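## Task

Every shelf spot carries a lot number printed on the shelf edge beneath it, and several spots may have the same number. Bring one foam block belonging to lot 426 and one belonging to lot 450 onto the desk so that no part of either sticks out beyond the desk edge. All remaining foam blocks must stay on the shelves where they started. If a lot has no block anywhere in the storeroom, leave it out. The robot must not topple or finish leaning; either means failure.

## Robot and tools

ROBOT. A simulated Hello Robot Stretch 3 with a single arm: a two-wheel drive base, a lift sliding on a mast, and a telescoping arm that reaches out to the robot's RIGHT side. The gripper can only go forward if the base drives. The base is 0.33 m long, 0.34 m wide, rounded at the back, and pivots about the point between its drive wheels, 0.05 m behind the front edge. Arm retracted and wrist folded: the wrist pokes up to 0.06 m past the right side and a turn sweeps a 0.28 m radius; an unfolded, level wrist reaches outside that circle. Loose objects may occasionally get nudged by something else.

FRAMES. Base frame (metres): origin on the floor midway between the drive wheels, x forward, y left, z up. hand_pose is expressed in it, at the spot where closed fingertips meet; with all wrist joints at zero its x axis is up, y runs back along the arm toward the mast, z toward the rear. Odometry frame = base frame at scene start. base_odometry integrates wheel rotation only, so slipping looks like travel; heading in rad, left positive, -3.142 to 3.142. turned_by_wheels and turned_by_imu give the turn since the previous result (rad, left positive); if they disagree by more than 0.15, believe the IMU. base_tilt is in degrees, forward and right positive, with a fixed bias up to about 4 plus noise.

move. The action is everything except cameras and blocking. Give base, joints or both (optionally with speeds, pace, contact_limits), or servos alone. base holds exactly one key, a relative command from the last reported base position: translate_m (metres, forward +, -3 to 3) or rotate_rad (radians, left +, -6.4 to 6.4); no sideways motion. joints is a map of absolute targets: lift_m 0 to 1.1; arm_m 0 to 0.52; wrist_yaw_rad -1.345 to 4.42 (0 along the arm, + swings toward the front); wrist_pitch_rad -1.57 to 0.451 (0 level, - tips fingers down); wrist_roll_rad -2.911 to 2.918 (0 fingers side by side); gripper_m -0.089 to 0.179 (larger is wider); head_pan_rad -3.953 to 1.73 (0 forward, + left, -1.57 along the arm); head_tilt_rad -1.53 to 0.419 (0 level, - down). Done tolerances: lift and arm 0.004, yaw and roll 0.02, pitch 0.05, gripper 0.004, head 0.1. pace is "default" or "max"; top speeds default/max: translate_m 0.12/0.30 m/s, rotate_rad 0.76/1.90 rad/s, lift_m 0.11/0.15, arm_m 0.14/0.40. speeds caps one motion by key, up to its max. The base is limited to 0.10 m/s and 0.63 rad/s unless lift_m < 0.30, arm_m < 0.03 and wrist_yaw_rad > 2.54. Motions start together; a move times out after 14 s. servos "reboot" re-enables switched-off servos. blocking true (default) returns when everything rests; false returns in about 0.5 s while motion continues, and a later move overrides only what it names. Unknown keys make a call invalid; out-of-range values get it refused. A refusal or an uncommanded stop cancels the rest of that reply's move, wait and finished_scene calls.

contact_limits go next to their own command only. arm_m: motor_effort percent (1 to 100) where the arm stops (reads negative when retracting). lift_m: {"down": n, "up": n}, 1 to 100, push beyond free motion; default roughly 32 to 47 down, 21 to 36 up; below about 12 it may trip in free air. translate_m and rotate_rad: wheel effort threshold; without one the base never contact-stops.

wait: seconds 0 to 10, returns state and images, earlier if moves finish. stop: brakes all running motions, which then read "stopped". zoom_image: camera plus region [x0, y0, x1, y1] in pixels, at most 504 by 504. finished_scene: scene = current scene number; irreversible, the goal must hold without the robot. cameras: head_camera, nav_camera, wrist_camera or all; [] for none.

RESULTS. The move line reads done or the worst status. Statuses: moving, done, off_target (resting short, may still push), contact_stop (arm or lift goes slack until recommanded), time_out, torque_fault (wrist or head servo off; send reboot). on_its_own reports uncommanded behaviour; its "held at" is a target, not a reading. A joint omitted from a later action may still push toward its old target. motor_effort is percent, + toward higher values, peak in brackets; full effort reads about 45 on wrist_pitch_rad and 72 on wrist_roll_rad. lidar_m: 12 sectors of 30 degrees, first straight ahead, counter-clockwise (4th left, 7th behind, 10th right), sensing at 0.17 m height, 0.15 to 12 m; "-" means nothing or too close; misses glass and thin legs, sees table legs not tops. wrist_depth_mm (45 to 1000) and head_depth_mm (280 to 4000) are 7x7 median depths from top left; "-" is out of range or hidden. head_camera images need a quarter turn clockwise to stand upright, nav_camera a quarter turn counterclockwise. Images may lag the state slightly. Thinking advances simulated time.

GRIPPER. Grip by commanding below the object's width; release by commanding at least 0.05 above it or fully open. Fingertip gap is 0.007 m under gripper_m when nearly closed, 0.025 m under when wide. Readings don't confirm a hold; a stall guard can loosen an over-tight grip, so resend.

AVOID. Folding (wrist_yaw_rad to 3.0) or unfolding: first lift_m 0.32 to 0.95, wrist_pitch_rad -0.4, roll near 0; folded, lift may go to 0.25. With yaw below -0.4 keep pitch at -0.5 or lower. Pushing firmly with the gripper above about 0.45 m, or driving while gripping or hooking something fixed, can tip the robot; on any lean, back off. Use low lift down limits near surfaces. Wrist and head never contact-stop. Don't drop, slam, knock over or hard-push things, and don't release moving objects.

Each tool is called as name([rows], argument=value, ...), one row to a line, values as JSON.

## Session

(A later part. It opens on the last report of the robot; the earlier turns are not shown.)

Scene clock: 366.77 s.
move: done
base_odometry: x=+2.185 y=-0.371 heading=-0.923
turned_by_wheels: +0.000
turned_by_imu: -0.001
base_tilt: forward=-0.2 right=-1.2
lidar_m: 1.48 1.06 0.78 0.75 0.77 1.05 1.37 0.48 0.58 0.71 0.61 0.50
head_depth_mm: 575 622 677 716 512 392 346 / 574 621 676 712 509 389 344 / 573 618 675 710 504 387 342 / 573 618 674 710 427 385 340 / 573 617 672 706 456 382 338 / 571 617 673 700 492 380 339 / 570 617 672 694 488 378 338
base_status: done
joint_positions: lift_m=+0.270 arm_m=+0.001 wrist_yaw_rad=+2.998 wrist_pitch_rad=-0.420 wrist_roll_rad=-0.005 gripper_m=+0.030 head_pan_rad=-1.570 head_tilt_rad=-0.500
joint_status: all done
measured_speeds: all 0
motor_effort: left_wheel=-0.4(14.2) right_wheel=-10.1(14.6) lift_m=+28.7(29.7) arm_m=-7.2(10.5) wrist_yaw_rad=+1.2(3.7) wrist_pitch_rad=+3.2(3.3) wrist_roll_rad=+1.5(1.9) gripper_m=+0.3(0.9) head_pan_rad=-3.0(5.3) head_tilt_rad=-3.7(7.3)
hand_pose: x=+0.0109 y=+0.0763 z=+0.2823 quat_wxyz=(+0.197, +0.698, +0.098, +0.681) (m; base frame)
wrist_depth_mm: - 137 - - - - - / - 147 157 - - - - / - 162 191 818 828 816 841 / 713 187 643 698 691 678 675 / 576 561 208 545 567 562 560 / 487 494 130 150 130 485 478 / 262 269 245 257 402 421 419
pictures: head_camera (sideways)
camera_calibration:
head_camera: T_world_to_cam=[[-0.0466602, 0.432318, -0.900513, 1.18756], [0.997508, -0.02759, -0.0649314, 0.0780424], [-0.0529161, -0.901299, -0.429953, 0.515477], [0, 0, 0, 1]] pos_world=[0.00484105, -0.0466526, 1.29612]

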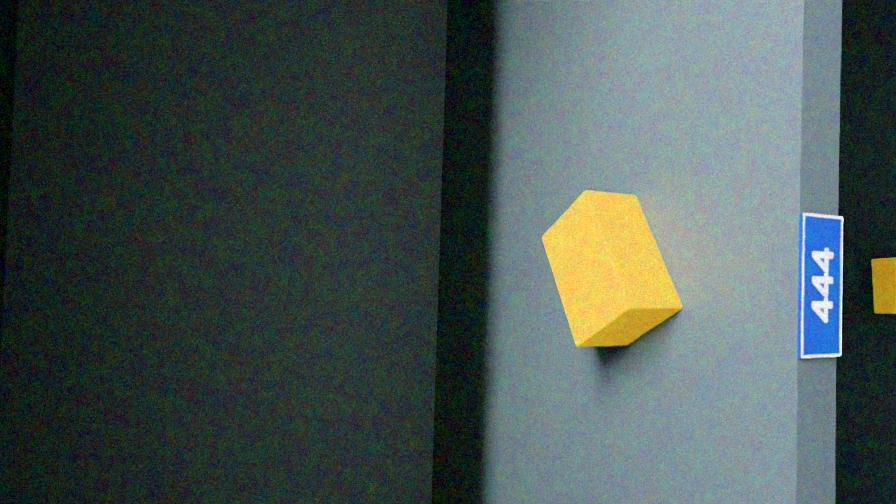

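move(joints={"head_tilt_rad":-0.95}, cameras=["head_camera"], pace="max")

move(joints={"head_pan_rad":-2.3,"head_tilt_rad":-0.45}, cameras=["head_camera","nav_camera"], pace="max")

move(joints={"head_pan_rad":-0.85,"head_tilt_rad":-0.45}, cameras=["head_camera"], pace="max")

Scene clock: 374.13 s.
move: done
base_odometry: x=+2.185 y=-0.371 heading=-0.923
turned_by_wheels: +0.000
turned_by_imu: +0.000
base_tilt: forward=-0.2 right=-1.4
lidar_m: 1.48 1.07 0.78 0.75 0.77 1.05 1.37 0.49 0.58 0.71 0.60 0.50
head_depth_mm: 610 555 446 389 828 938 1107 / 611 550 443 389 819 1101 1101 / 611 542 426 386 815 1098 684 / 613 537 402 383 789 1090 736 / 612 530 408 380 791 1088 1033 / 603 525 427 377 800 1080 1081 / 602 521 425 377 793 1073 1067
base_status: not commanded
joint_positions: lift_m=+0.270 arm_m=+0.001 wrist_yaw_rad=+2.998 wrist_pitch_rad=-0.420 wrist_roll_rad=-0.005 gripper_m=+0.030 head_pan_rad=-1.570 head_tilt_rad=-0.964
joint_status: all done
measured_speeds: all 0
motor_effort: left_wheel=-0.1(0.5) right_wheel=-10.7(11.3) lift_m=+28.7(29.5) arm_m=-4.6(5.2) wrist_yaw_rad=+1.1(3.5) wrist_pitch_rad=+3.1(3.3) wrist_roll_rad=+1.6(1.7) gripper_m=+0.4(0.7) head_pan_rad=-2.8(3.5) head_tilt_rad=-4.7(8.1)
hand_pose: x=+0.0109 y=+0.0763 z=+0.2823 quat_wxyz=(+0.197, +0.698, +0.098, +0.681) (m; base frame)
wrist_depth_mm: - 138 - - - - - / - 148 157 - - - - / - 162 191 811 820 807 834 / 699 187 640 689 673 685 668 / 584 555 207 555 567 564 564 / 492 492 130 150 130 485 480 / 262 266 246 258 400 425 423
pictures: head_camera (sideways)
camera_calibration:
head_camera: T_world_to_cam=[[-0.0466152, 0.789737, -0.611671, 0.811025], [0.997478, 0.00399494, -0.0708594, 0.0856935], [-0.0535167, -0.613432, -0.787932, 0.981205], [0, 0, 0, 1]] pos_world=[0.00483947, -0.0389362, 1.27528]

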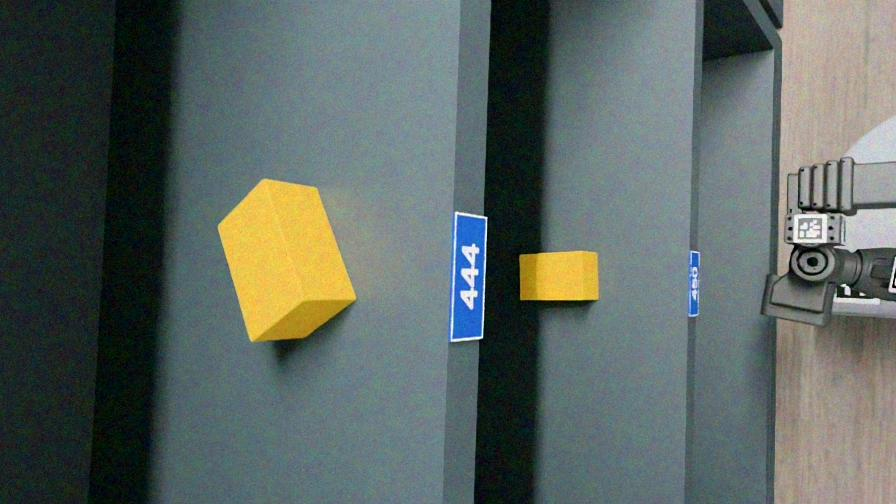

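Scene clock: 374.97 s.
move: done
base_odometry: x=+2.185 y=-0.371 heading=-0.923
turned_by_wheels: +0.000
turned_by_imu: +0.000
base_tilt: forward=-0.3 right=-1.3
lidar_m: 1.48 1.07 0.77 0.75 0.77 1.05 1.37 0.48 0.58 0.71 0.61 0.50
head_depth_mm: 384 434 492 732 1198 1022 1263 / 398 419 446 483 534 634 788 / 434 461 490 523 529 592 662 / 475 513 549 587 543 455 746 / 529 576 621 663 538 406 798 / 587 657 717 741 535 403 737 / 622 669 712 732 530 400 335
base_status: not commanded
joint_positions: lift_m=+0.270 arm_m=+0.001 wrist_yaw_rad=+2.998 wrist_pitch_rad=-0.420 wrist_roll_rad=-0.005 gripper_m=+0.030 head_pan_rad=-2.323 head_tilt_rad=-0.447
joint_status: all done
measured_speeds: all 0
motor_effort: left_wheel=-0.4(0.5) right_wheel=-10.2(11.5) lift_m=+28.7(28.9) arm_m=-3.5(4.9) wrist_yaw_rad=+1.9(2.9) wrist_pitch_rad=+3.3(3.3) wrist_roll_rad=+1.6(1.8) gripper_m=+0.5(0.7) head_pan_rad=+1.2(4.4) head_tilt_rad=+4.4(7.1)
hand_pose: x=+0.0109 y=+0.0763 z=+0.2823 quat_wxyz=(+0.197, +0.698, +0.098, +0.681) (m; base frame)
wrist_depth_mm: - 138 - - - - - / - 148 157 - - - - / - 162 192 838 828 818 841 / 707 188 640 688 693 679 676 / 580 560 206 553 571 564 569 / 494 490 130 150 130 482 482 / 262 265 247 257 405 421 419
pictures: head_camera (sideways), nav_camera (sideways)
camera_calibration:
head_camera: T_world_to_cam=[[0.228514, 0.311829, -0.92225, 1.21426], [0.70642, -0.704955, -0.0633217, 0.0776993], [-0.66989, -0.637025, -0.381374, 0.456023], [0, 0, 0, 1]] pos_world=[-0.0268788, -0.0333689, 1.29869]
nav_camera: T_world_to_cam=[[-0.266447, -0.309528, 0.912797, -1.14321], [-0.740924, 0.671492, 0.0114254, 0.0397618], [-0.616472, -0.673269, -0.408254, 0.488345], [0, 0, 0, 1]] pos_world=[0.0259059, -0.0517696, 1.24244]

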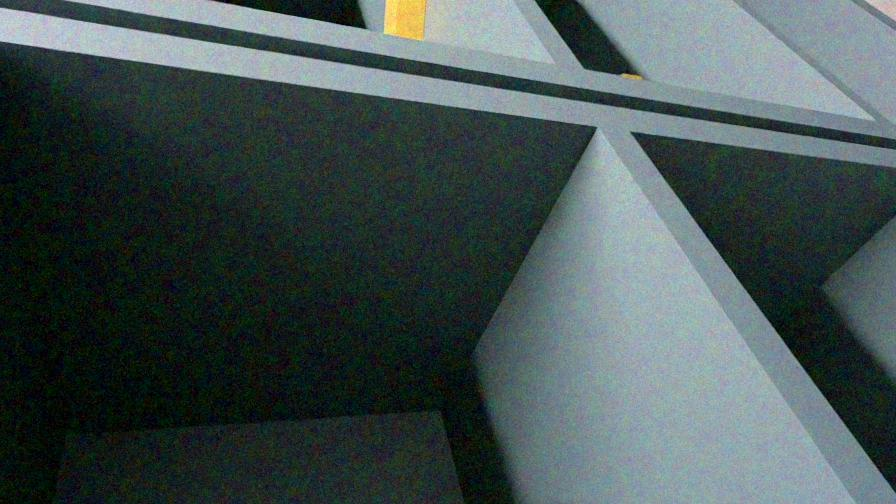

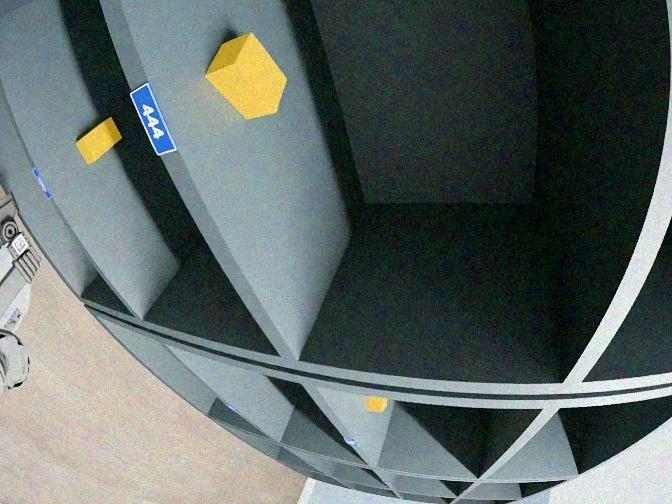

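Scene clock: 375.97 s.
move: done
base_odometry: x=+2.185 y=-0.371 heading=-0.923
turned_by_wheels: +0.000
turned_by_imu: +0.000
base_tilt: forward=-0.3 right=-1.2
lidar_m: 1.48 1.07 0.78 0.75 0.77 1.05 1.37 0.48 0.58 0.71 0.61 0.50
head_depth_mm: 564 657 692 723 557 415 332 / 576 687 738 771 552 413 342 / 541 606 667 718 546 410 743 / 489 533 579 636 541 421 803 / 446 477 515 558 537 626 739 / 407 432 462 497 514 584 652 / 379 408 444 1556 1727 1593 1337
base_status: not commanded
joint_positions: lift_m=+0.270 arm_m=+0.001 wrist_yaw_rad=+2.998 wrist_pitch_rad=-0.420 wrist_roll_rad=-0.005 gripper_m=+0.030 head_pan_rad=-0.818 head_tilt_rad=-0.447
joint_status: all done
measured_speeds: all 0
motor_effort: left_wheel=-0.3(0.6) right_wheel=-10.5(11.5) lift_m=+28.4(29.0) arm_m=-3.8(4.4) wrist_yaw_rad=+1.7(3.1) wrist_pitch_rad=+3.2(3.3) wrist_roll_rad=+1.5(1.8) gripper_m=+0.1(1.0) head_pan_rad=-2.0(5.1) head_tilt_rad=+0.6(7.1)
hand_pose: x=+0.0109 y=+0.0763 z=+0.2823 quat_wxyz=(+0.197, +0.698, +0.098, +0.681) (m; base frame)
wrist_depth_mm: - 137 - - - - - / - 148 158 - - - - / - 163 192 832 829 813 856 / 701 188 642 685 686 682 672 / 577 565 207 554 570 565 560 / 493 490 130 150 130 484 476 / 262 266 246 258 403 423 422
pictures: head_camera (sideways)
camera_calibration:
head_camera: T_world_to_cam=[[-0.296146, 0.248487, -0.922253, 1.21748], [0.749849, 0.658569, -0.0633436, 0.0775133], [0.591628, -0.71031, -0.381361, 0.448268], [0, 0, 0, 1]] pos_world=[0.0372213, -0.0351674, 1.29869]

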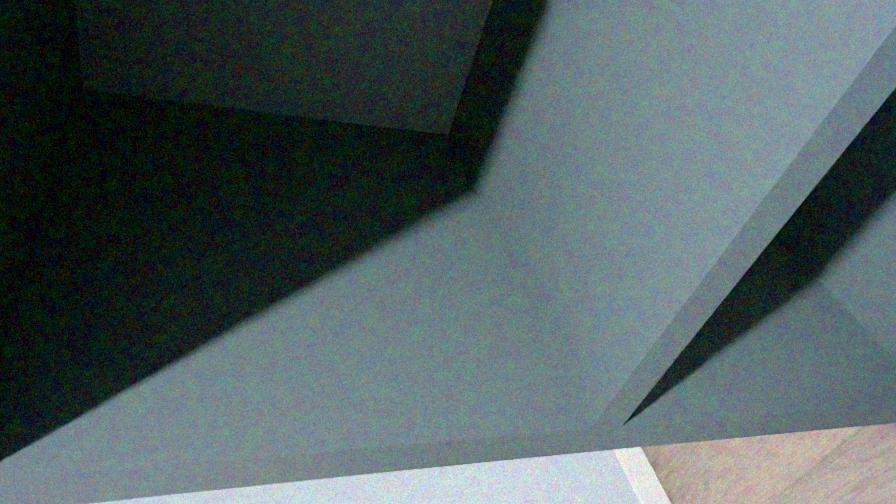

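move(joints={"head_pan_rad":-1.57,"head_tilt_rad":-0.9}, cameras=["head_camera"], pace="max")

zoom_image(camera="head_camera", region=[500, 180, 760, 380])

Scene clock: 381.77 s.
move: done
base_odometry: x=+2.185 y=-0.371 heading=-0.923
turned_by_wheels: +0.000
turned_by_imu: +0.000
base_tilt: forward=-0.4 right=-1.2
lidar_m: 1.48 1.07 0.77 0.74 0.77 1.06 1.37 0.49 0.58 0.71 0.61 0.50
head_depth_mm: 604 614 479 393 847 767 1082 / 603 607 475 389 846 762 1090 / 603 601 469 386 840 758 1074 / 600 593 419 384 817 753 733 / 599 587 416 380 825 749 1055 / 600 579 458 377 823 744 1057 / 598 572 454 375 822 740 1052
base_status: not commanded
joint_positions: lift_m=+0.270 arm_m=+0.001 wrist_yaw_rad=+2.998 wrist_pitch_rad=-0.420 wrist_roll_rad=-0.005 gripper_m=+0.030 head_pan_rad=-1.593 head_tilt_rad=-0.914
joint_status: all done
measured_speeds: all 0
motor_effort: left_wheel=-0.2(0.8) right_wheel=-10.5(11.3) lift_m=+28.0(29.3) arm_m=-0.3(1.8) wrist_yaw_rad=+0.6(3.0) wrist_pitch_rad=+3.2(3.3) wrist_roll_rad=+1.7(1.8) gripper_m=+0.1(0.7) head_pan_rad=+1.1(5.4) head_tilt_rad=-3.8(8.2)
hand_pose: x=+0.0109 y=+0.0763 z=+0.2823 quat_wxyz=(+0.197, +0.698, +0.098, +0.681) (m; base frame)
wrist_depth_mm: - 138 - - - - - / - 148 157 - - - - / - 162 191 821 821 810 841 / 704 187 636 694 692 681 670 / 580 556 207 551 561 566 559 / 495 496 130 150 130 485 479 / 262 266 247 258 399 422 419
pictures: head_camera (sideways)
camera_calibration:
head_camera: T_world_to_cam=[[-0.0293772, 0.758831, -0.650625, 0.861734], [0.997238, -0.0221756, -0.0708912, 0.0858206], [-0.0682224, -0.65091, -0.756083, 0.939841], [0, 0, 0, 1]] pos_world=[0.00385001, -0.0402546, 1.27735]

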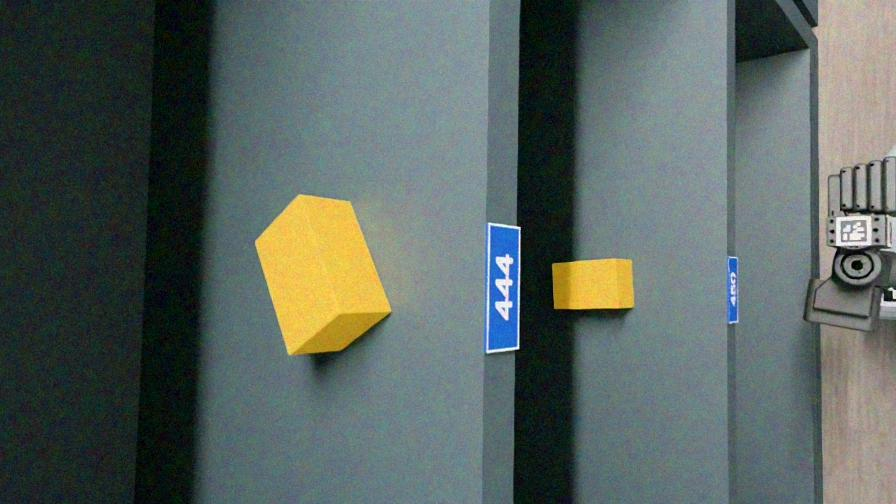

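Scaled by 1.938 from the camera's 896x504 image, which has a finer 1280x720 frame.

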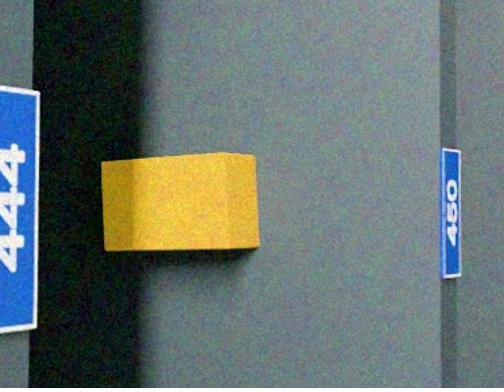

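move(base={"rotate_rad":0.254}, cameras=[], pace="max")

move(base={"translate_m":0.4}, cameras=[], pace="max")

move(base={"rotate_rad":-0.254}, cameras=[], pace="max")

move(base={"translate_m":-0.375}, cameras=[], pace="max")

move(joints={"lift_m":0.69,"wrist_pitch_rad":-0.4}, cameras=["head_camera"], pace="max")

Scene clock: 422.17 s.
move: done
base_odometry: x=+2.185 y=-0.371 heading=-0.670
turned_by_wheels: +0.254
turned_by_imu: +0.249
base_tilt: forward=-0.3 right=-1.2
lidar_m: 1.48 0.87 0.75 0.75 0.86 1.47 0.54 0.49 0.71 0.71 0.50 0.51
head_depth_mm: 572 615 489 399 804 742 1018 / 587 625 412 395 817 740 1048 / 601 620 437 393 796 734 1038 / 618 613 477 389 840 745 1038 / 637 605 472 395 833 757 1067 / 654 598 468 403 832 765 1079 / 655 590 464 411 828 1039 1085
base_status: done
joint_positions: lift_m=+0.270 arm_m=+0.001 wrist_yaw_rad=+2.998 wrist_pitch_rad=-0.420 wrist_roll_rad=-0.005 gripper_m=+0.030 head_pan_rad=-1.570 head_tilt_rad=-0.899
joint_status: not commanded
measured_speeds: all 0
motor_effort: left_wheel=-6.2(14.8) right_wheel=+7.6(13.0) lift_m=+27.5(28.5) arm_m=+2.2(3.3) wrist_yaw_rad=+1.5(2.7) wrist_pitch_rad=+3.2(3.3) wrist_roll_rad=+1.7(1.9) gripper_m=+0.4(1.1) head_pan_rad=+3.1(4.0) head_tilt_rad=+0.4(2.1)
hand_pose: x=+0.0109 y=+0.0763 z=+0.2823 quat_wxyz=(+0.197, +0.698, +0.098, +0.681) (m; base frame)
wrist_depth_mm: - 137 - - - - - / - 148 - - - - - / 894 162 195 829 812 785 - / 705 187 641 683 685 676 676 / 579 563 207 559 563 571 561 / 495 491 130 150 130 485 484 / 261 267 247 257 400 421 425
pictures: none
No camera images: "cameras" was empty.

Scene clock: 424.80 s.
move: done
base_odometry: x=+2.498 y=-0.620 heading=-0.670
turned_by_wheels: +0.000
turned_by_imu: +0.000
base_tilt: forward=-0.2 right=-1.2
lidar_m: 1.10 0.76 0.65 0.65 0.75 1.27 0.87 0.91 0.81 0.36 1.28 1.09
head_depth_mm: 655 635 490 434 857 776 1084 / 600 602 486 935 852 1119 1087 / 293 331 414 650 846 1131 1097 / 2783 2566 2005 1605 718 1111 1101 / 2720 2608 2045 1674 1423 1235 1087 / 2180 2320 2035 1666 1416 1235 1085 / 1779 1920 1952 1656 1414 1228 1088
base_status: done
joint_positions: lift_m=+0.270 arm_m=+0.001 wrist_yaw_rad=+2.998 wrist_pitch_rad=-0.420 wrist_roll_rad=-0.005 gripper_m=+0.030 head_pan_rad=-1.570 head_tilt_rad=-0.899
joint_status: not commanded
measured_speeds: all 0
motor_effort: left_wheel=-0.5(10.3) right_wheel=+8.8(16.7) lift_m=+27.5(28.3) arm_m=+2.6(3.3) wrist_yaw_rad=+2.2(2.7) wrist_pitch_rad=+3.2(3.3) wrist_roll_rad=+1.5(1.8) gripper_m=-0.2(0.9) head_pan_rad=+2.4(3.9) head_tilt_rad=+0.1(1.9)
hand_pose: x=+0.0109 y=+0.0763 z=+0.2823 quat_wxyz=(+0.197, +0.698, +0.098, +0.681) (m; base frame)
wrist_depth_mm: - 137 - - - - - / - 148 - - - - - / 830 162 172 - - - - / 698 187 638 686 690 682 672 / 577 555 207 554 570 569 564 / 496 490 129 151 130 482 482 / 262 268 246 257 404 420 421
pictures: none
No camera images: "cameras" was empty.

Scene clock: 425.83 s.
move: done
base_odometry: x=+2.498 y=-0.620 heading=-0.923
turned_by_wheels: -0.254
turned_by_imu: -0.249
base_tilt: forward=-0.4 right=-1.3
lidar_m: 1.10 0.92 0.68 0.65 0.67 0.92 1.77 0.87 0.84 0.36 1.56 1.14
head_depth_mm: 685 635 491 966 845 1146 1122 / 683 627 485 961 852 1142 1111 / 683 621 481 952 852 1135 1105 / 683 613 477 946 840 1152 1106 / 331 352 412 497 683 1145 1091 / 295 352 1925 1663 1416 1232 1089 / 2690 2507 1996 1648 1411 1229 1092
base_status: done
joint_positions: lift_m=+0.270 arm_m=+0.001 wrist_yaw_rad=+2.998 wrist_pitch_rad=-0.420 wrist_roll_rad=-0.005 gripper_m=+0.030 head_pan_rad=-1.570 head_tilt_rad=-0.899
joint_status: not commanded
measured_speeds: all 0
motor_effort: left_wheel=+4.8(13.1) right_wheel=-9.2(14.2) lift_m=+27.1(28.0) arm_m=+3.3(3.6) wrist_yaw_rad=+2.0(2.4) wrist_pitch_rad=+3.2(3.3) wrist_roll_rad=+1.8(1.9) gripper_m=+0.0(0.7) head_pan_rad=+2.7(2.9) head_tilt_rad=-0.4(0.9)
hand_pose: x=+0.0109 y=+0.0763 z=+0.2823 quat_wxyz=(+0.197, +0.698, +0.098, +0.681) (m; base frame)
wrist_depth_mm: - 137 - - - - - / - 148 - - - - - / - 162 170 - 783 777 775 / 680 187 634 689 691 678 666 / 585 563 207 552 559 565 566 / 495 491 130 151 130 478 476 / 262 268 246 259 401 420 418
pictures: none
No camera images: "cameras" was empty.

Scene clock: 428.40 s.
move: done
base_odometry: x=+2.272 y=-0.320 heading=-0.923
turned_by_wheels: +0.000
turned_by_imu: -0.001
base_tilt: forward=-0.3 right=-1.1
lidar_m: 1.46 0.93 0.67 0.65 0.67 0.92 1.43 0.56 0.59 0.81 0.59 0.55
head_depth_mm: 685 633 490 972 855 1022 1117 / 686 627 485 960 851 1140 1115 / 686 621 480 949 846 1153 1105 / 685 612 463 948 824 1144 1101 / 686 604 472 938 839 1141 1089 / 686 597 468 953 834 1139 1091 / 688 590 462 945 827 1133 1088
base_status: done
joint_positions: lift_m=+0.270 arm_m=+0.001 wrist_yaw_rad=+2.998 wrist_pitch_rad=-0.420 wrist_roll_rad=-0.005 gripper_m=+0.030 head_pan_rad=-1.570 head_tilt_rad=-0.899
joint_status: not commanded
measured_speeds: all 0
motor_effort: left_wheel=+0.9(10.4) right_wheel=-9.7(18.6) lift_m=+27.5(28.1) arm_m=+1.2(3.2) wrist_yaw_rad=+0.1(2.7) wrist_pitch_rad=+3.2(3.3) wrist_roll_rad=+1.6(1.8) gripper_m=+0.5(1.1) head_pan_rad=+2.1(3.0) head_tilt_rad=-2.4(2.4)
hand_pose: x=+0.0109 y=+0.0763 z=+0.2823 quat_wxyz=(+0.197, +0.698, +0.098, +0.681) (m; base frame)
wrist_depth_mm: - 138 - - - - - / - 148 - - - - - / - 162 170 - 784 779 767 / 669 187 636 689 690 676 680 / 585 557 207 553 567 566 563 / 496 494 130 150 130 481 476 / 262 266 245 257 401 421 420
pictures: none
No camera images: "cameras" was empty.

Scene clock: 432.00 s.
move: done
base_odometry: x=+2.272 y=-0.320 heading=-0.923
turned_by_wheels: +0.000
turned_by_imu: +0.000
base_tilt: forward=-0.3 right=-1.3
lidar_m: 1.47 0.93 0.68 0.65 0.67 0.92 1.43 0.56 0.59 0.81 0.59 0.55
head_depth_mm: 683 634 490 967 858 1012 329 / 686 626 485 961 852 785 326 / 684 619 480 953 846 363 1053 / 685 611 463 944 824 774 393 / 686 605 472 944 835 431 1056 / 686 598 468 959 833 1141 1087 / 688 590 464 949 827 1135 1082
base_status: not commanded
joint_positions: lift_m=+0.690 arm_m=+0.001 wrist_yaw_rad=+2.998 wrist_pitch_rad=-0.419 wrist_roll_rad=-0.005 gripper_m=+0.030 head_pan_rad=-1.570 head_tilt_rad=-0.899
joint_status: all done
measured_speeds: all 0
motor_effort: left_wheel=+0.9(1.6) right_wheel=-9.6(10.5) lift_m=+26.7(32.0) arm_m=+0.1(1.9) wrist_yaw_rad=+2.2(2.8) wrist_pitch_rad=+3.1(5.6) wrist_roll_rad=+1.6(1.8) gripper_m=+0.6(1.1) head_pan_rad=+1.5(2.2) head_tilt_rad=-2.9(3.9)
hand_pose: x=+0.0109 y=+0.0764 z=+0.7024 quat_wxyz=(+0.197, +0.698, +0.098, +0.681) (m; base frame)
wrist_depth_mm: - 137 - - - - - / - 147 - - - - - / - 162 169 - - - - / - 179 187 - - - - / - - 203 148 161 - - / 938 960 130 147 130 991 973 / 879 912 263 850 820 844 855
pictures: head_camera (sideways)
camera_calibration:
head_camera: T_world_to_cam=[[-0.0470656, 0.7484, -0.661575, 0.876071], [0.997484, 0.0000665566, -0.0708875, 0.0857653], [-0.0530082, -0.663247, -0.746521, 0.927336], [0, 0, 0, 1]] pos_world=[0.00483955, -0.0406046, 1.27794]

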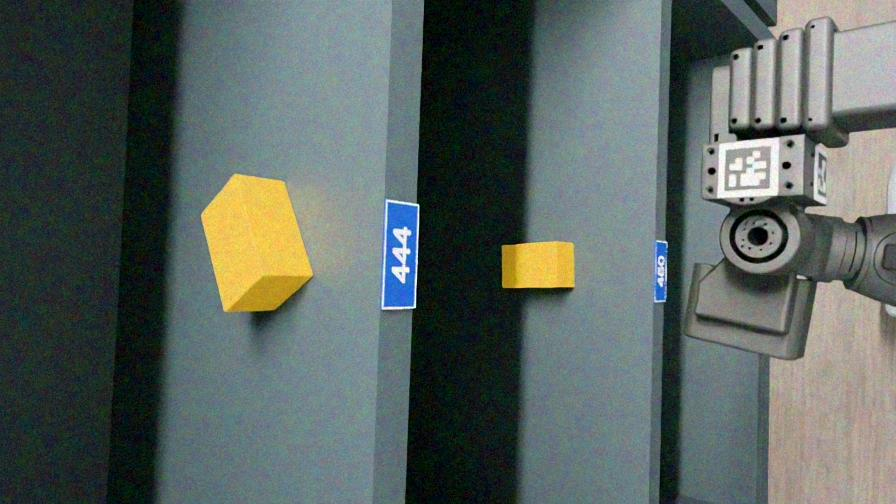

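zoom_image(camera="head_camera", region=[600, 220, 700, 320])

move(joints={"wrist_yaw_rad":0.0,"gripper_m":0.179}, cameras=[])

move(joints={"wrist_pitch_rad":-0.55,"arm_m":0.11})

Scaled by 5.040 from the camera's 896x504 image, which has a finer 1280x720 frame.

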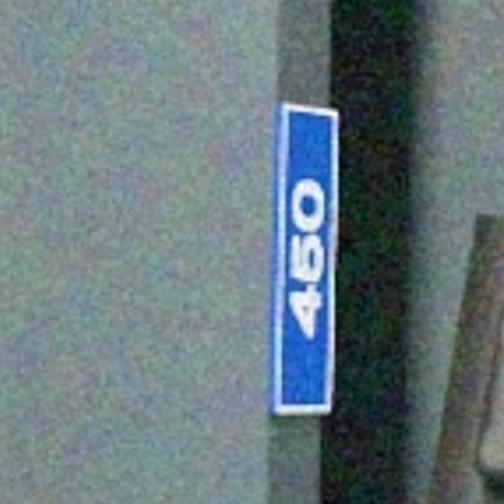

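Scene clock: 441.57 s.
move: done
base_odometry: x=+2.272 y=-0.320 heading=-0.923
turned_by_wheels: +0.000
turned_by_imu: +0.000
base_tilt: forward=-0.3 right=-1.2
lidar_m: 1.47 0.93 0.67 0.65 0.67 0.91 1.43 0.56 0.60 0.81 0.58 0.55
head_depth_mm: 685 635 490 966 860 1011 329 / 682 629 484 959 852 780 326 / 682 618 481 951 848 363 364 / 686 613 462 949 825 454 397 / 684 606 472 945 836 1128 1096 / 687 598 468 957 829 1134 1087 / 686 591 464 950 829 1134 1086
base_status: not commanded
joint_positions: lift_m=+0.690 arm_m=+0.001 wrist_yaw_rad=+0.003 wrist_pitch_rad=-0.419 wrist_roll_rad=-0.005 gripper_m=+0.179 head_pan_rad=-1.570 head_tilt_rad=-0.899
joint_status: all done
measured_speeds: all 0
motor_effort: left_wheel=+1.2(1.5) right_wheel=-9.4(10.2) lift_m=+23.6(24.6) arm_m=-2.3(3.0) wrist_yaw_rad=-3.4(6.1) wrist_pitch_rad=+3.1(3.2) wrist_roll_rad=+1.6(1.8) gripper_m=+0.7(84.0) head_pan_rad=-0.4(1.1) head_tilt_rad=-6.3(6.3)
hand_pose: x=-0.0208 y=-0.3698 z=+0.7024 quat_wxyz=(+0.694, +0.149, -0.689, -0.146) (m; base frame)
wrist_depth_mm: - - - - - - 492 / - - - - - - 534 / - - - - - - 565 / 507 - - - - - - / - 143 - - - - - / - 126 - - - - - / 293 302 309 307 306 304 105
pictures: none
No camera images: "cameras" was empty.

Scene clock: 443.63 s.
move: done
base_odometry: x=+2.272 y=-0.320 heading=-0.923
turned_by_wheels: +0.000
turned_by_imu: +0.000
base_tilt: forward=-0.3 right=-1.2
lidar_m: 1.47 0.92 0.67 0.65 0.67 0.91 1.43 0.55 0.60 0.81 0.59 0.55
head_depth_mm: 684 636 490 966 857 967 335 / 686 629 486 956 435 369 326 / 686 620 480 953 420 447 1107 / 684 612 464 948 532 1107 1103 / 685 605 472 944 804 1144 1100 / 686 598 467 955 830 1143 1091 / 686 591 464 950 827 1134 1085
base_status: not commanded
joint_positions: lift_m=+0.690 arm_m=+0.110 wrist_yaw_rad=+0.003 wrist_pitch_rad=-0.560 wrist_roll_rad=-0.005 gripper_m=+0.179 head_pan_rad=-1.570 head_tilt_rad=-0.899
joint_status: all done
measured_speeds: all 0
motor_effort: left_wheel=+0.9(1.6) right_wheel=-9.8(10.2) lift_m=+26.6(26.6) arm_m=+12.6(14.5) wrist_yaw_rad=-3.0(4.0) wrist_pitch_rad=+1.4(2.9) wrist_roll_rad=+1.6(1.8) gripper_m=+0.6(1.2) head_pan_rad=+0.0(0.8) head_tilt_rad=-6.4(7.3)
hand_pose: x=-0.0210 y=-0.4593 z=+0.6722 quat_wxyz=(+0.682, +0.197, -0.677, -0.194) (m; base frame)
wrist_depth_mm: - - - - - - - / - - - - - - - / - - - - - - - / - - - - - - - / - 144 - - - - 329 / 123 290 304 - 301 300 298 / 263 268 274 265 269 264 105
pictures: head_camera (sideways), nav_camera (sideways), wrist_camera
camera_calibration:
head_camera: T_world_to_cam=[[-0.0470656, 0.7484, -0.661575, 0.876071], [0.997484, 0.0000665566, -0.0708875, 0.0857653], [-0.0530082, -0.663247, -0.746521, 0.927336], [0, 0, 0, 1]] pos_world=[0.00483955, -0.0406046, 1.27794]
nav_camera: T_world_to_cam=[[0.017829, -0.766122, 0.642448, -0.7925], [-0.999783, -0.0205964, 0.00318432, 0.0520962], [0.0107925, -0.642365, -0.766323, 0.950268], [0, 0, 0, 1]] pos_world=[0.0559586, 0.00434051, 1.23719]
wrist_camera: T_world_to_cam=[[-0.998926, -0.0381264, -0.0263185, -0.0141072], [-0.00728999, 0.690372, -0.723418, 0.83572], [0.0457508, -0.722449, -0.689909, 0.299109], [0, 0, 0, 1]] pos_world=[-0.0216841, -0.361404, 0.810562]

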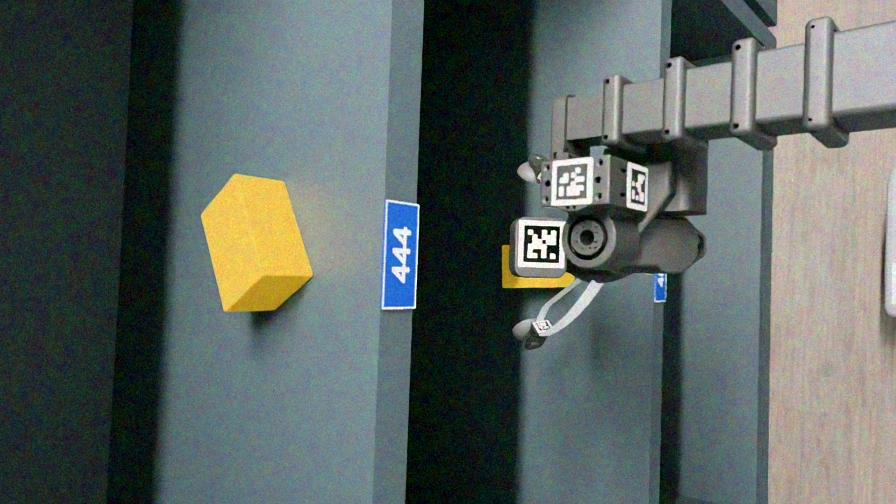

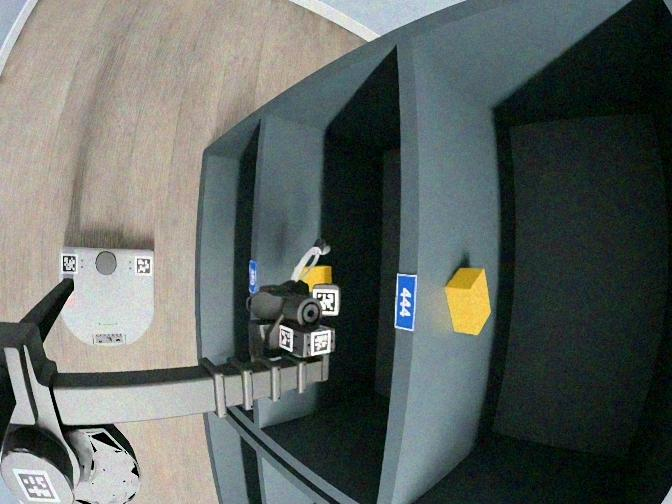

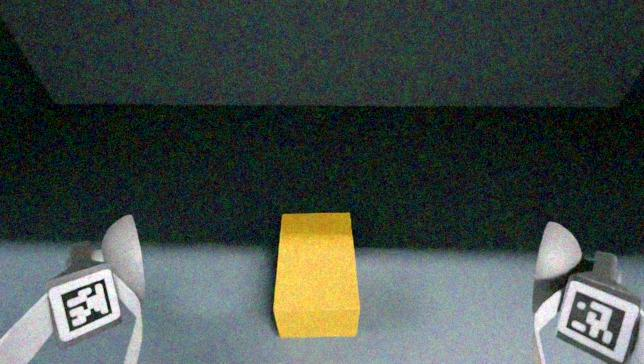

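move(base={"translate_m":0.015}, joints={"arm_m":0.147}, cameras=["wrist_camera"])

move(joints={"lift_m":0.583}, speeds={"lift_m":0.06}, contact_limits={"lift_m":{"down":15}}, cameras=["wrist_camera","head_camera"])

Scene clock: 455.83 s.
move: done
base_odometry: x=+2.281 y=-0.332 heading=-0.923
turned_by_wheels: +0.000
turned_by_imu: +0.000
base_tilt: forward=-0.4 right=-1.3
lidar_m: 1.45 0.92 0.67 0.65 0.67 0.92 1.43 0.57 0.62 0.81 0.57 0.54
head_depth_mm: 688 633 489 966 857 1004 335 / 685 625 485 964 439 369 326 / 684 617 480 955 441 1155 1107 / 685 612 462 558 484 1145 1102 / 685 605 471 958 824 1143 1091 / 686 598 467 959 831 1137 1092 / 687 590 463 950 827 1135 1083
base_status: done
joint_positions: lift_m=+0.690 arm_m=+0.147 wrist_yaw_rad=+0.003 wrist_pitch_rad=-0.560 wrist_roll_rad=-0.005 gripper_m=+0.179 head_pan_rad=-1.570 head_tilt_rad=-0.900
joint_status: all done
measured_speeds: all 0
motor_effort: left_wheel=+6.2(10.3) right_wheel=+5.0(7.2) lift_m=+26.7(29.7) arm_m=+11.6(14.2) wrist_yaw_rad=-2.6(4.5) wrist_pitch_rad=+1.4(1.5) wrist_roll_rad=+1.6(1.8) gripper_m=+0.6(1.3) head_pan_rad=-1.6(2.0) head_tilt_rad=-7.3(7.8)
hand_pose: x=-0.0210 y=-0.4962 z=+0.6722 quat_wxyz=(+0.682, +0.197, -0.677, -0.194) (m; base frame)
wrist_depth_mm: - 395 397 394 390 389 388 / - - - - - - - / - - - - - - - / - - - - - - - / - 143 - - - - 330 / 123 291 304 - 301 299 297 / 263 268 272 - 270 265 105
pictures: wrist_camera
camera_calibration:
wrist_camera: T_world_to_cam=[[-0.998936, -0.0379082, -0.0262594, -0.0154788], [-0.00718218, 0.690377, -0.723414, 0.861266], [0.0455522, -0.722456, -0.689915, 0.272377], [0, 0, 0, 1]] pos_world=[-0.0216839, -0.398405, 0.810562]

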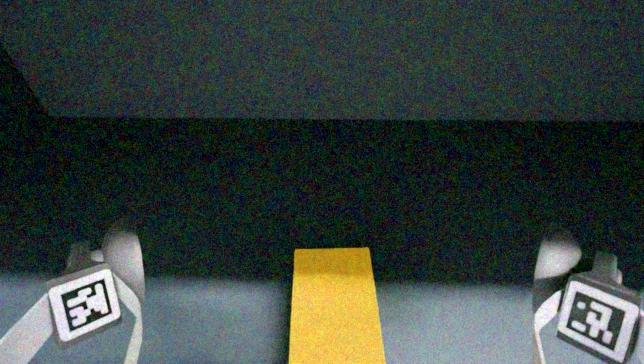

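Scene clock: 458.20 s.
move: done
base_odometry: x=+2.281 y=-0.332 heading=-0.923
turned_by_wheels: +0.000
turned_by_imu: +0.000
base_tilt: forward=-0.3 right=-1.1
lidar_m: 1.45 0.93 0.67 0.65 0.67 0.92 1.43 0.57 0.62 0.81 0.56 0.54
head_depth_mm: 685 633 490 965 860 1061 1115 / 686 627 485 959 853 781 417 / 686 620 479 949 804 541 1067 / 687 612 463 946 658 1106 1104 / 686 605 472 959 815 1146 1096 / 687 599 466 955 829 1136 1090 / 686 591 463 951 824 1128 1088
base_status: not commanded
joint_positions: lift_m=+0.583 arm_m=+0.147 wrist_yaw_rad=+0.003 wrist_pitch_rad=-0.561 wrist_roll_rad=-0.005 gripper_m=+0.179 head_pan_rad=-1.570 head_tilt_rad=-0.900
joint_status: all done
measured_speeds: all 0
motor_effort: left_wheel=+5.5(6.2) right_wheel=+4.0(4.8) lift_m=+23.5(26.5) arm_m=+6.3(12.2) wrist_yaw_rad=-3.4(4.3) wrist_pitch_rad=+1.5(1.6) wrist_roll_rad=+1.8(1.8) gripper_m=+0.4(1.2) head_pan_rad=-1.3(2.2) head_tilt_rad=-6.0(7.8)
contact_limits: lift_m down 15 (down: maximum 72; up: maximum 65)
hand_pose: x=-0.0210 y=-0.4961 z=+0.5650 quat_wxyz=(+0.682, +0.197, -0.677, -0.195) (m; base frame)
wrist_depth_mm: - 396 397 392 394 390 389 / - - - - - 320 328 / 296 294 290 300 288 284 283 / 249 246 245 - 242 241 238 / 216 206 211 155 199 208 212 / 123 179 182 146 179 183 182 / 161 166 167 165 166 164 105
pictures: head_camera (sideways), wrist_camera
camera_calibration:
head_camera: T_world_to_cam=[[-0.0471097, 0.748917, -0.660987, 0.875272], [0.997482, 0.000155298, -0.0709163, 0.0857989], [-0.0530078, -0.662664, -0.747039, 0.927949], [0, 0, 0, 1]] pos_world=[0.00483941, -0.0406013, 1.27784]
wrist_camera: T_world_to_cam=[[-0.998936, -0.0378922, -0.0262793, -0.0182708], [-0.00718586, 0.690839, -0.722973, 0.783662], [0.0455498, -0.722015, -0.690376, 0.198987], [0, 0, 0, 1]] pos_world=[-0.0216839, -0.398405, 0.703462]

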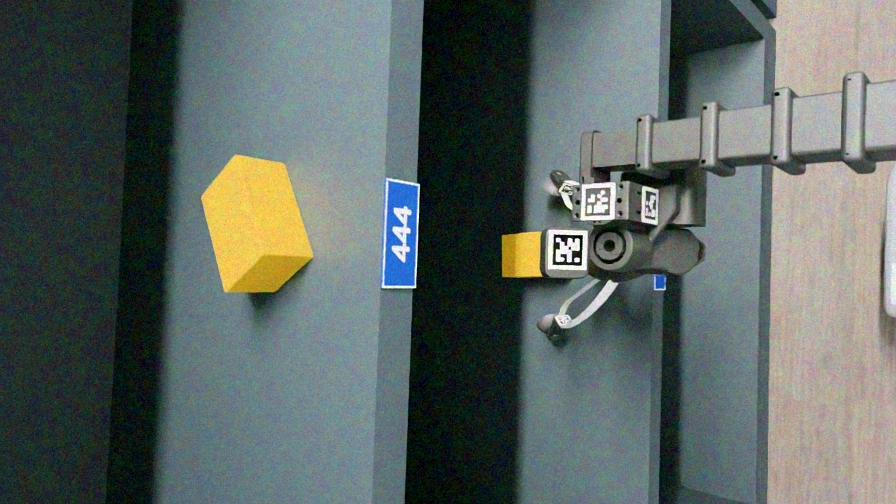

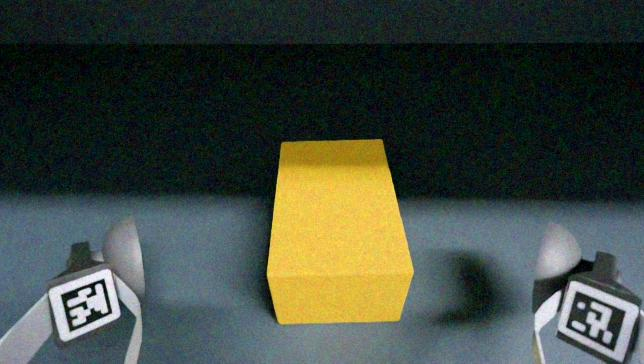

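move(joints={"arm_m":0.187}, contact_limits={"arm_m":30}, cameras=["wrist_camera"])

move(joints={"gripper_m":0.035}, cameras=["wrist_camera"])

move(joints={"lift_m":0.69}, cameras=["wrist_camera"])

Scene clock: 467.43 s.
move: done
base_odometry: x=+2.281 y=-0.332 heading=-0.923
turned_by_wheels: +0.000
turned_by_imu: +0.000
base_tilt: forward=-0.4 right=-1.3
lidar_m: 1.45 0.93 0.67 0.65 0.67 0.92 1.43 0.57 0.62 0.81 0.57 0.54
head_depth_mm: 684 633 489 967 856 1057 1119 / 685 628 485 959 849 784 417 / 685 619 479 950 562 1110 1071 / 687 613 463 948 592 1148 1099 / 685 605 470 941 819 1141 1096 / 688 596 468 952 831 1137 1091 / 686 590 462 949 825 1129 1087
base_status: not commanded
joint_positions: lift_m=+0.583 arm_m=+0.187 wrist_yaw_rad=+0.003 wrist_pitch_rad=-0.561 wrist_roll_rad=-0.005 gripper_m=+0.179 head_pan_rad=-1.570 head_tilt_rad=-0.900
joint_status: all done
measured_speeds: all 0
motor_effort: left_wheel=+5.4(6.2) right_wheel=+4.1(5.3) lift_m=+26.9(26.9) arm_m=+12.9(14.5) wrist_yaw_rad=-3.2(4.2) wrist_pitch_rad=+1.6(1.7) wrist_roll_rad=+1.4(1.8) gripper_m=+0.4(1.2) head_pan_rad=-2.3(3.0) head_tilt_rad=-6.1(6.9)
contact_limits: arm_m 30 (drawing in: default 31, maximum 55; extending or still: default 39, maximum 69); lift_m down 15 (down: maximum 72; up: maximum 65)
hand_pose: x=-0.0210 y=-0.5361 z=+0.5650 quat_wxyz=(+0.682, +0.197, -0.677, -0.195) (m; base frame)
wrist_depth_mm: 376 374 368 366 361 360 353 / - 396 392 385 382 330 327 / 295 295 292 289 287 282 281 / 249 246 244 249 242 240 238 / 214 207 212 154 203 208 212 / 123 178 183 136 176 184 182 / 161 167 164 122 127 164 105
pictures: wrist_camera
camera_calibration:
wrist_camera: T_world_to_cam=[[-0.998936, -0.0378887, -0.0262847, -0.0197811], [-0.00718595, 0.690941, -0.722875, 0.811272], [0.04555, -0.721917, -0.690479, 0.170221], [0, 0, 0, 1]] pos_world=[-0.0216839, -0.438406, 0.703462]

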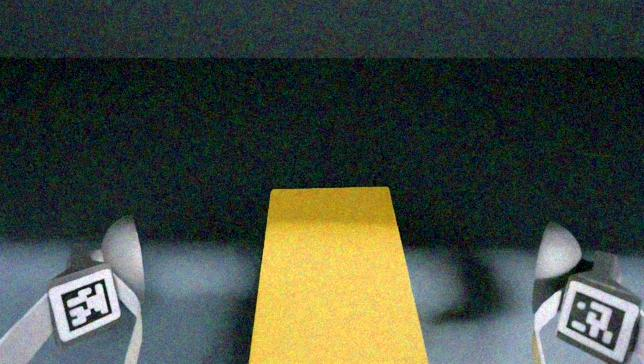

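Scene clock: 469.40 s.
move: done
base_odometry: x=+2.281 y=-0.332 heading=-0.923
turned_by_wheels: +0.000
turned_by_imu: +0.000
base_tilt: forward=-0.4 right=-1.1
lidar_m: 1.45 0.93 0.67 0.65 0.67 0.92 1.43 0.57 0.62 0.81 0.57 0.54
head_depth_mm: 684 632 490 969 857 1060 1120 / 684 626 485 955 849 783 417 / 685 619 480 952 561 1111 1071 / 685 611 463 945 592 1144 1102 / 687 605 472 942 833 1143 1087 / 685 598 467 954 832 1140 1092 / 686 590 463 947 826 1127 1088
base_status: not commanded
joint_positions: lift_m=+0.583 arm_m=+0.187 wrist_yaw_rad=+0.002 wrist_pitch_rad=-0.561 wrist_roll_rad=-0.005 gripper_m=+0.035 head_pan_rad=-1.570 head_tilt_rad=-0.900
joint_status: all done
measured_speeds: all 0
motor_effort: left_wheel=+5.8(6.1) right_wheel=+4.8(5.0) lift_m=+29.8(29.8) arm_m=+13.0(13.4) wrist_yaw_rad=-3.6(4.6) wrist_pitch_rad=+1.6(1.8) wrist_roll_rad=+1.8(1.8) gripper_m=-9.8(82.1) head_pan_rad=-3.0(3.3) head_tilt_rad=-5.5(6.5)
contact_limits: arm_m 30 (drawing in: default 31, maximum 55; extending or still: default 39, maximum 69); lift_m down 15 (down: maximum 72; up: maximum 65)
hand_pose: x=-0.0210 y=-0.5361 z=+0.5650 quat_wxyz=(+0.682, +0.197, -0.677, -0.195) (m; base frame)
wrist_depth_mm: 376 374 366 362 362 358 352 / - 397 393 385 384 329 328 / 294 295 290 289 284 283 280 / 248 247 245 250 241 240 239 / 214 214 201 155 157 208 207 / 189 188 129 136 128 184 183 / 168 164 163 122 124 158 163
pictures: wrist_camera
camera_calibration:
wrist_camera: T_world_to_cam=[[-0.998941, -0.0377476, -0.0262891, -0.0197162], [-0.00708537, 0.690946, -0.722872, 0.811274], [0.045451, -0.721921, -0.690482, 0.170219], [0, 0, 0, 1]] pos_world=[-0.0216838, -0.438406, 0.703462]

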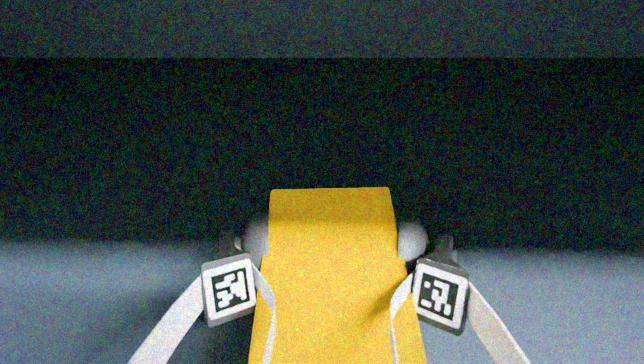

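Scene clock: 471.20 s.
move: done
base_odometry: x=+2.281 y=-0.332 heading=-0.923
turned_by_wheels: +0.000
turned_by_imu: +0.000
base_tilt: forward=-0.2 right=-1.2
lidar_m: 1.45 0.92 0.67 0.65 0.67 0.91 1.43 0.57 0.61 0.81 0.56 0.54
head_depth_mm: 683 635 488 967 860 1018 335 / 684 626 484 958 437 368 326 / 685 619 480 473 488 1162 1106 / 685 612 463 583 518 1150 1101 / 686 604 471 941 836 1146 1096 / 688 597 466 956 831 1140 1092 / 687 590 463 955 825 1130 1086
base_status: not commanded
joint_positions: lift_m=+0.690 arm_m=+0.187 wrist_yaw_rad=+0.002 wrist_pitch_rad=-0.562 wrist_roll_rad=-0.005 gripper_m=+0.035 head_pan_rad=-1.570 head_tilt_rad=-0.900
joint_status: all done
measured_speeds: all 0
motor_effort: left_wheel=+5.9(6.1) right_wheel=+4.2(4.8) lift_m=+28.7(32.4) arm_m=+12.4(13.4) wrist_yaw_rad=-2.0(3.9) wrist_pitch_rad=+1.9(2.0) wrist_roll_rad=+1.6(1.9) gripper_m=-10.0(10.0) head_pan_rad=-3.4(3.7) head_tilt_rad=-6.2(6.4)
contact_limits: arm_m 30 (drawing in: default 31, maximum 55; extending or still: default 39, maximum 69)
hand_pose: x=-0.0210 y=-0.5359 z=+0.6717 quat_wxyz=(+0.681, +0.198, -0.677, -0.195) (m; base frame)
wrist_depth_mm: 378 373 369 363 362 355 355 / - - 392 393 390 387 385 / - - - - - - - / - - - - - - - / - - 154 154 150 329 319 / 308 305 129 136 128 298 296 / 274 99 260 122 124 261 267
pictures: wrist_camera
camera_calibration:
wrist_camera: T_world_to_cam=[[-0.998941, -0.0377092, -0.0263466, -0.0168452], [-0.00708166, 0.691968, -0.721893, 0.888134], [0.045453, -0.720943, -0.691503, 0.245218], [0, 0, 0, 1]] pos_world=[-0.0216838, -0.438408, 0.810263]

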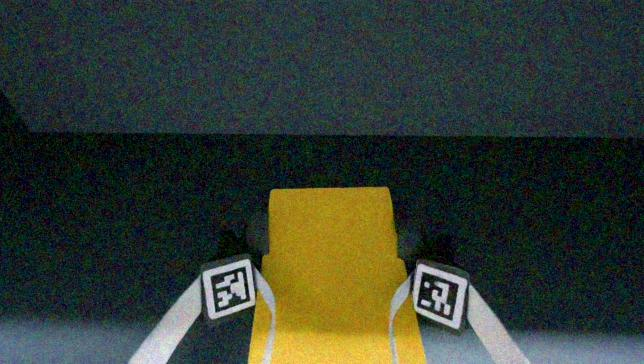

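move(joints={"arm_m":0.0}, cameras=[])

move(joints={"wrist_yaw_rad":1.6}, cameras=["wrist_camera"])

move(base={"translate_m":0.88}, joints={"lift_m":0.85}, pace="max", cameras=[])

move(base={"rotate_rad":1.597}, pace="max", cameras=["wrist_camera"])

Scene clock: 484.27 s.
move: done
base_odometry: x=+2.281 y=-0.332 heading=-0.923
turned_by_wheels: +0.000
turned_by_imu: +0.000
base_tilt: forward=-0.2 right=-1.2
lidar_m: 1.45 0.92 0.67 0.65 0.67 0.92 1.43 0.57 0.61 0.81 0.57 0.54
head_depth_mm: 685 633 489 965 856 1015 329 / 685 627 485 958 855 782 326 / 685 620 480 952 845 364 364 / 685 612 463 946 842 461 392 / 685 604 472 962 833 1140 1091 / 685 598 467 950 832 1133 1094 / 689 591 463 949 826 1125 1080
base_status: not commanded
joint_positions: lift_m=+0.690 arm_m=+0.001 wrist_yaw_rad=+0.002 wrist_pitch_rad=-0.562 wrist_roll_rad=-0.005 gripper_m=+0.035 head_pan_rad=-1.570 head_tilt_rad=-0.900
joint_status: all done
measured_speeds: all 0
motor_effort: left_wheel=+5.7(6.3) right_wheel=+4.0(5.0) lift_m=+29.1(29.8) arm_m=-11.6(14.0) wrist_yaw_rad=-2.4(4.3) wrist_pitch_rad=+1.8(2.0) wrist_roll_rad=+1.5(1.8) gripper_m=-9.7(10.1) head_pan_rad=-2.6(3.6) head_tilt_rad=-4.7(6.0)
hand_pose: x=-0.0210 y=-0.3495 z=+0.6717 quat_wxyz=(+0.681, +0.198, -0.677, -0.195) (m; base frame)
wrist_depth_mm: - - - - - - 526 / - - - - - - 559 / 487 - - - - - - / - - - - - - - / - - 155 154 150 324 329 / 307 307 128 136 128 299 298 / 287 99 274 122 124 274 270
pictures: none
No camera images: "cameras" was empty.

Scene clock: 486.07 s.
move: done
base_odometry: x=+2.281 y=-0.332 heading=-0.923
turned_by_wheels: +0.000
turned_by_imu: +0.000
base_tilt: forward=-0.4 right=-1.2
lidar_m: 1.45 0.93 0.67 0.65 0.67 0.91 1.43 0.57 0.62 0.81 0.57 0.54
head_depth_mm: 684 633 488 966 855 1016 329 / 685 626 485 957 853 781 326 / 685 620 479 949 847 363 927 / 687 611 462 947 839 421 418 / 687 605 471 960 839 1141 427 / 686 598 467 956 831 1138 403 / 687 590 464 946 829 1131 509
base_status: not commanded
joint_positions: lift_m=+0.690 arm_m=+0.001 wrist_yaw_rad=+1.597 wrist_pitch_rad=-0.562 wrist_roll_rad=-0.005 gripper_m=+0.035 head_pan_rad=-1.570 head_tilt_rad=-0.900
joint_status: all done
measured_speeds: all 0
motor_effort: left_wheel=+5.8(6.2) right_wheel=+3.9(5.0) lift_m=+27.8(29.6) arm_m=-9.3(12.0) wrist_yaw_rad=+2.2(5.2) wrist_pitch_rad=+1.8(2.0) wrist_roll_rad=+1.5(1.9) gripper_m=-9.6(10.1) head_pan_rad=-2.7(3.3) head_tilt_rad=-4.8(5.7)
hand_pose: x=+0.1825 y=-0.1403 z=+0.6717 quat_wxyz=(+0.616, +0.623, -0.332, +0.351) (m; base frame)
wrist_depth_mm: - - - - - - 304 / - - - - - - 327 / - - - - - - 357 / - - - - - - 389 / 965 - 155 154 157 - 328 / 873 923 129 136 128 - 305 / 802 99 129 122 124 - 278
pictures: wrist_camera
camera_calibration:
wrist_camera: T_world_to_cam=[[0.0613379, -0.997769, -0.0263706, -0.126825], [-0.691611, -0.0234376, -0.721889, 0.640348], [0.719661, 0.0625174, -0.691506, 0.508091], [0, 0, 0, 1]] pos_world=[0.0849979, -0.143298, 0.810263]

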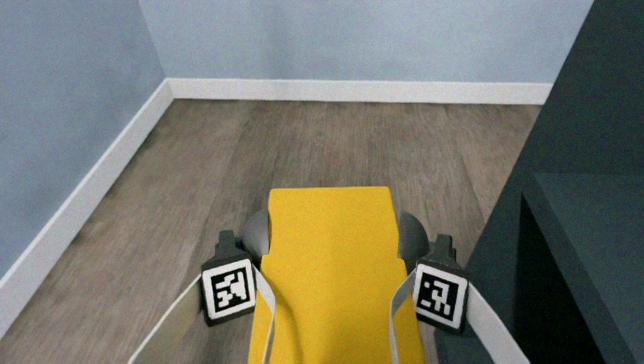

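Scene clock: 495.83 s.
move: done
base_odometry: x=+2.812 y=-1.034 heading=-0.923
turned_by_wheels: +0.000
turned_by_imu: +0.001
base_tilt: forward=-0.4 right=-1.2
lidar_m: 0.58 0.60 0.68 0.65 0.68 0.92 1.42 0.57 0.62 2.29 0.83 0.60
head_depth_mm: 2635 2647 2128 1599 1143 - 1096 / 2694 2674 2104 1713 1554 - 1113 / 2661 2689 2095 1711 1501 - 1105 / 2674 2644 2063 1698 1427 299 1079 / 2694 2631 2033 1682 1427 312 1060 / 2557 2406 2035 1672 1413 292 1043 / 1692 1732 1769 1610 1414 1247 391
base_status: done
joint_positions: lift_m=+0.850 arm_m=+0.001 wrist_yaw_rad=+1.597 wrist_pitch_rad=-0.564 wrist_roll_rad=-0.005 gripper_m=+0.035 head_pan_rad=-1.570 head_tilt_rad=-0.900
joint_status: all done
measured_speeds: all 0
motor_effort: left_wheel=+7.9(11.9) right_wheel=+1.4(12.0) lift_m=+24.6(33.4) arm_m=+4.8(9.4) wrist_yaw_rad=+2.1(3.7) wrist_pitch_rad=+2.1(2.2) wrist_roll_rad=+1.7(1.8) gripper_m=-9.7(10.2) head_pan_rad=-2.1(3.6) head_tilt_rad=-3.6(5.7)
hand_pose: x=+0.1823 y=-0.1403 z=+0.8314 quat_wxyz=(+0.616, +0.623, -0.331, +0.351) (m; base frame)
wrist_depth_mm: - - - - - - - / - - - - - - - / - - - - - - - / - - - - - - - / - - 155 154 150 - - / - - 129 136 128 - - / 917 99 127 122 124 927 928
pictures: none
No camera images: "cameras" was empty.

Scene clock: 499.30 s.
move: done
base_odometry: x=+2.812 y=-1.034 heading=+0.674
turned_by_wheels: +1.597
turned_by_imu: +1.571
base_tilt: forward=-0.3 right=-1.2
lidar_m: 0.65 0.68 0.93 1.36 0.57 0.62 2.22 0.82 0.60 0.58 0.60 0.67
head_depth_mm: 480 554 658 809 969 - 1101 / 479 555 660 810 969 - 1110 / 481 557 661 814 934 - 1104 / 481 558 663 816 975 299 1082 / 483 560 663 817 1069 312 1057 / 484 558 666 824 1075 292 1042 / 485 562 666 823 1071 1245 392
base_status: done
joint_positions: lift_m=+0.850 arm_m=+0.001 wrist_yaw_rad=+1.597 wrist_pitch_rad=-0.564 wrist_roll_rad=-0.005 gripper_m=+0.035 head_pan_rad=-1.570 head_tilt_rad=-0.900
joint_status: not commanded
measured_speeds: all 0
motor_effort: left_wheel=-9.5(12.9) right_wheel=+8.3(12.8) lift_m=+25.1(26.1) arm_m=+2.2(7.6) wrist_yaw_rad=+0.7(3.2) wrist_pitch_rad=+2.0(2.1) wrist_roll_rad=+1.5(1.8) gripper_m=-9.9(10.1) head_pan_rad=-1.8(2.8) head_tilt_rad=-2.7(4.4)
hand_pose: x=+0.1823 y=-0.1403 z=+0.8314 quat_wxyz=(+0.616, +0.623, -0.331, +0.351) (m; base frame)
wrist_depth_mm: - - 543 540 528 523 520 / - - - - - - - / - - - - - - - / - - - - - - - / - - 154 154 150 - - / - - 129 136 128 - - / 959 99 127 122 124 123 -
pictures: wrist_camera
camera_calibration:
wrist_camera: T_world_to_cam=[[0.0615864, -0.997752, -0.0264394, -0.12256], [-0.692567, -0.023644, -0.720965, 0.754935], [0.718719, 0.0627127, -0.692466, 0.619702], [0, 0, 0, 1]] pos_world=[0.0849996, -0.143298, 0.970164]

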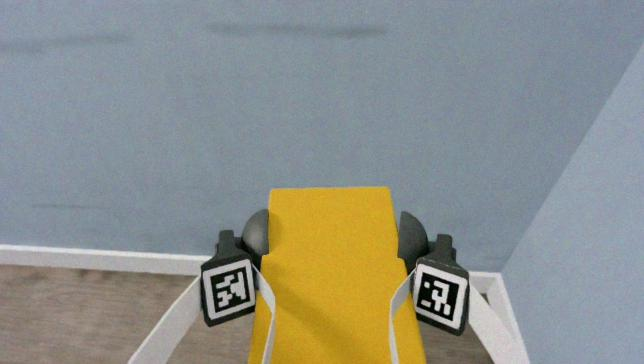

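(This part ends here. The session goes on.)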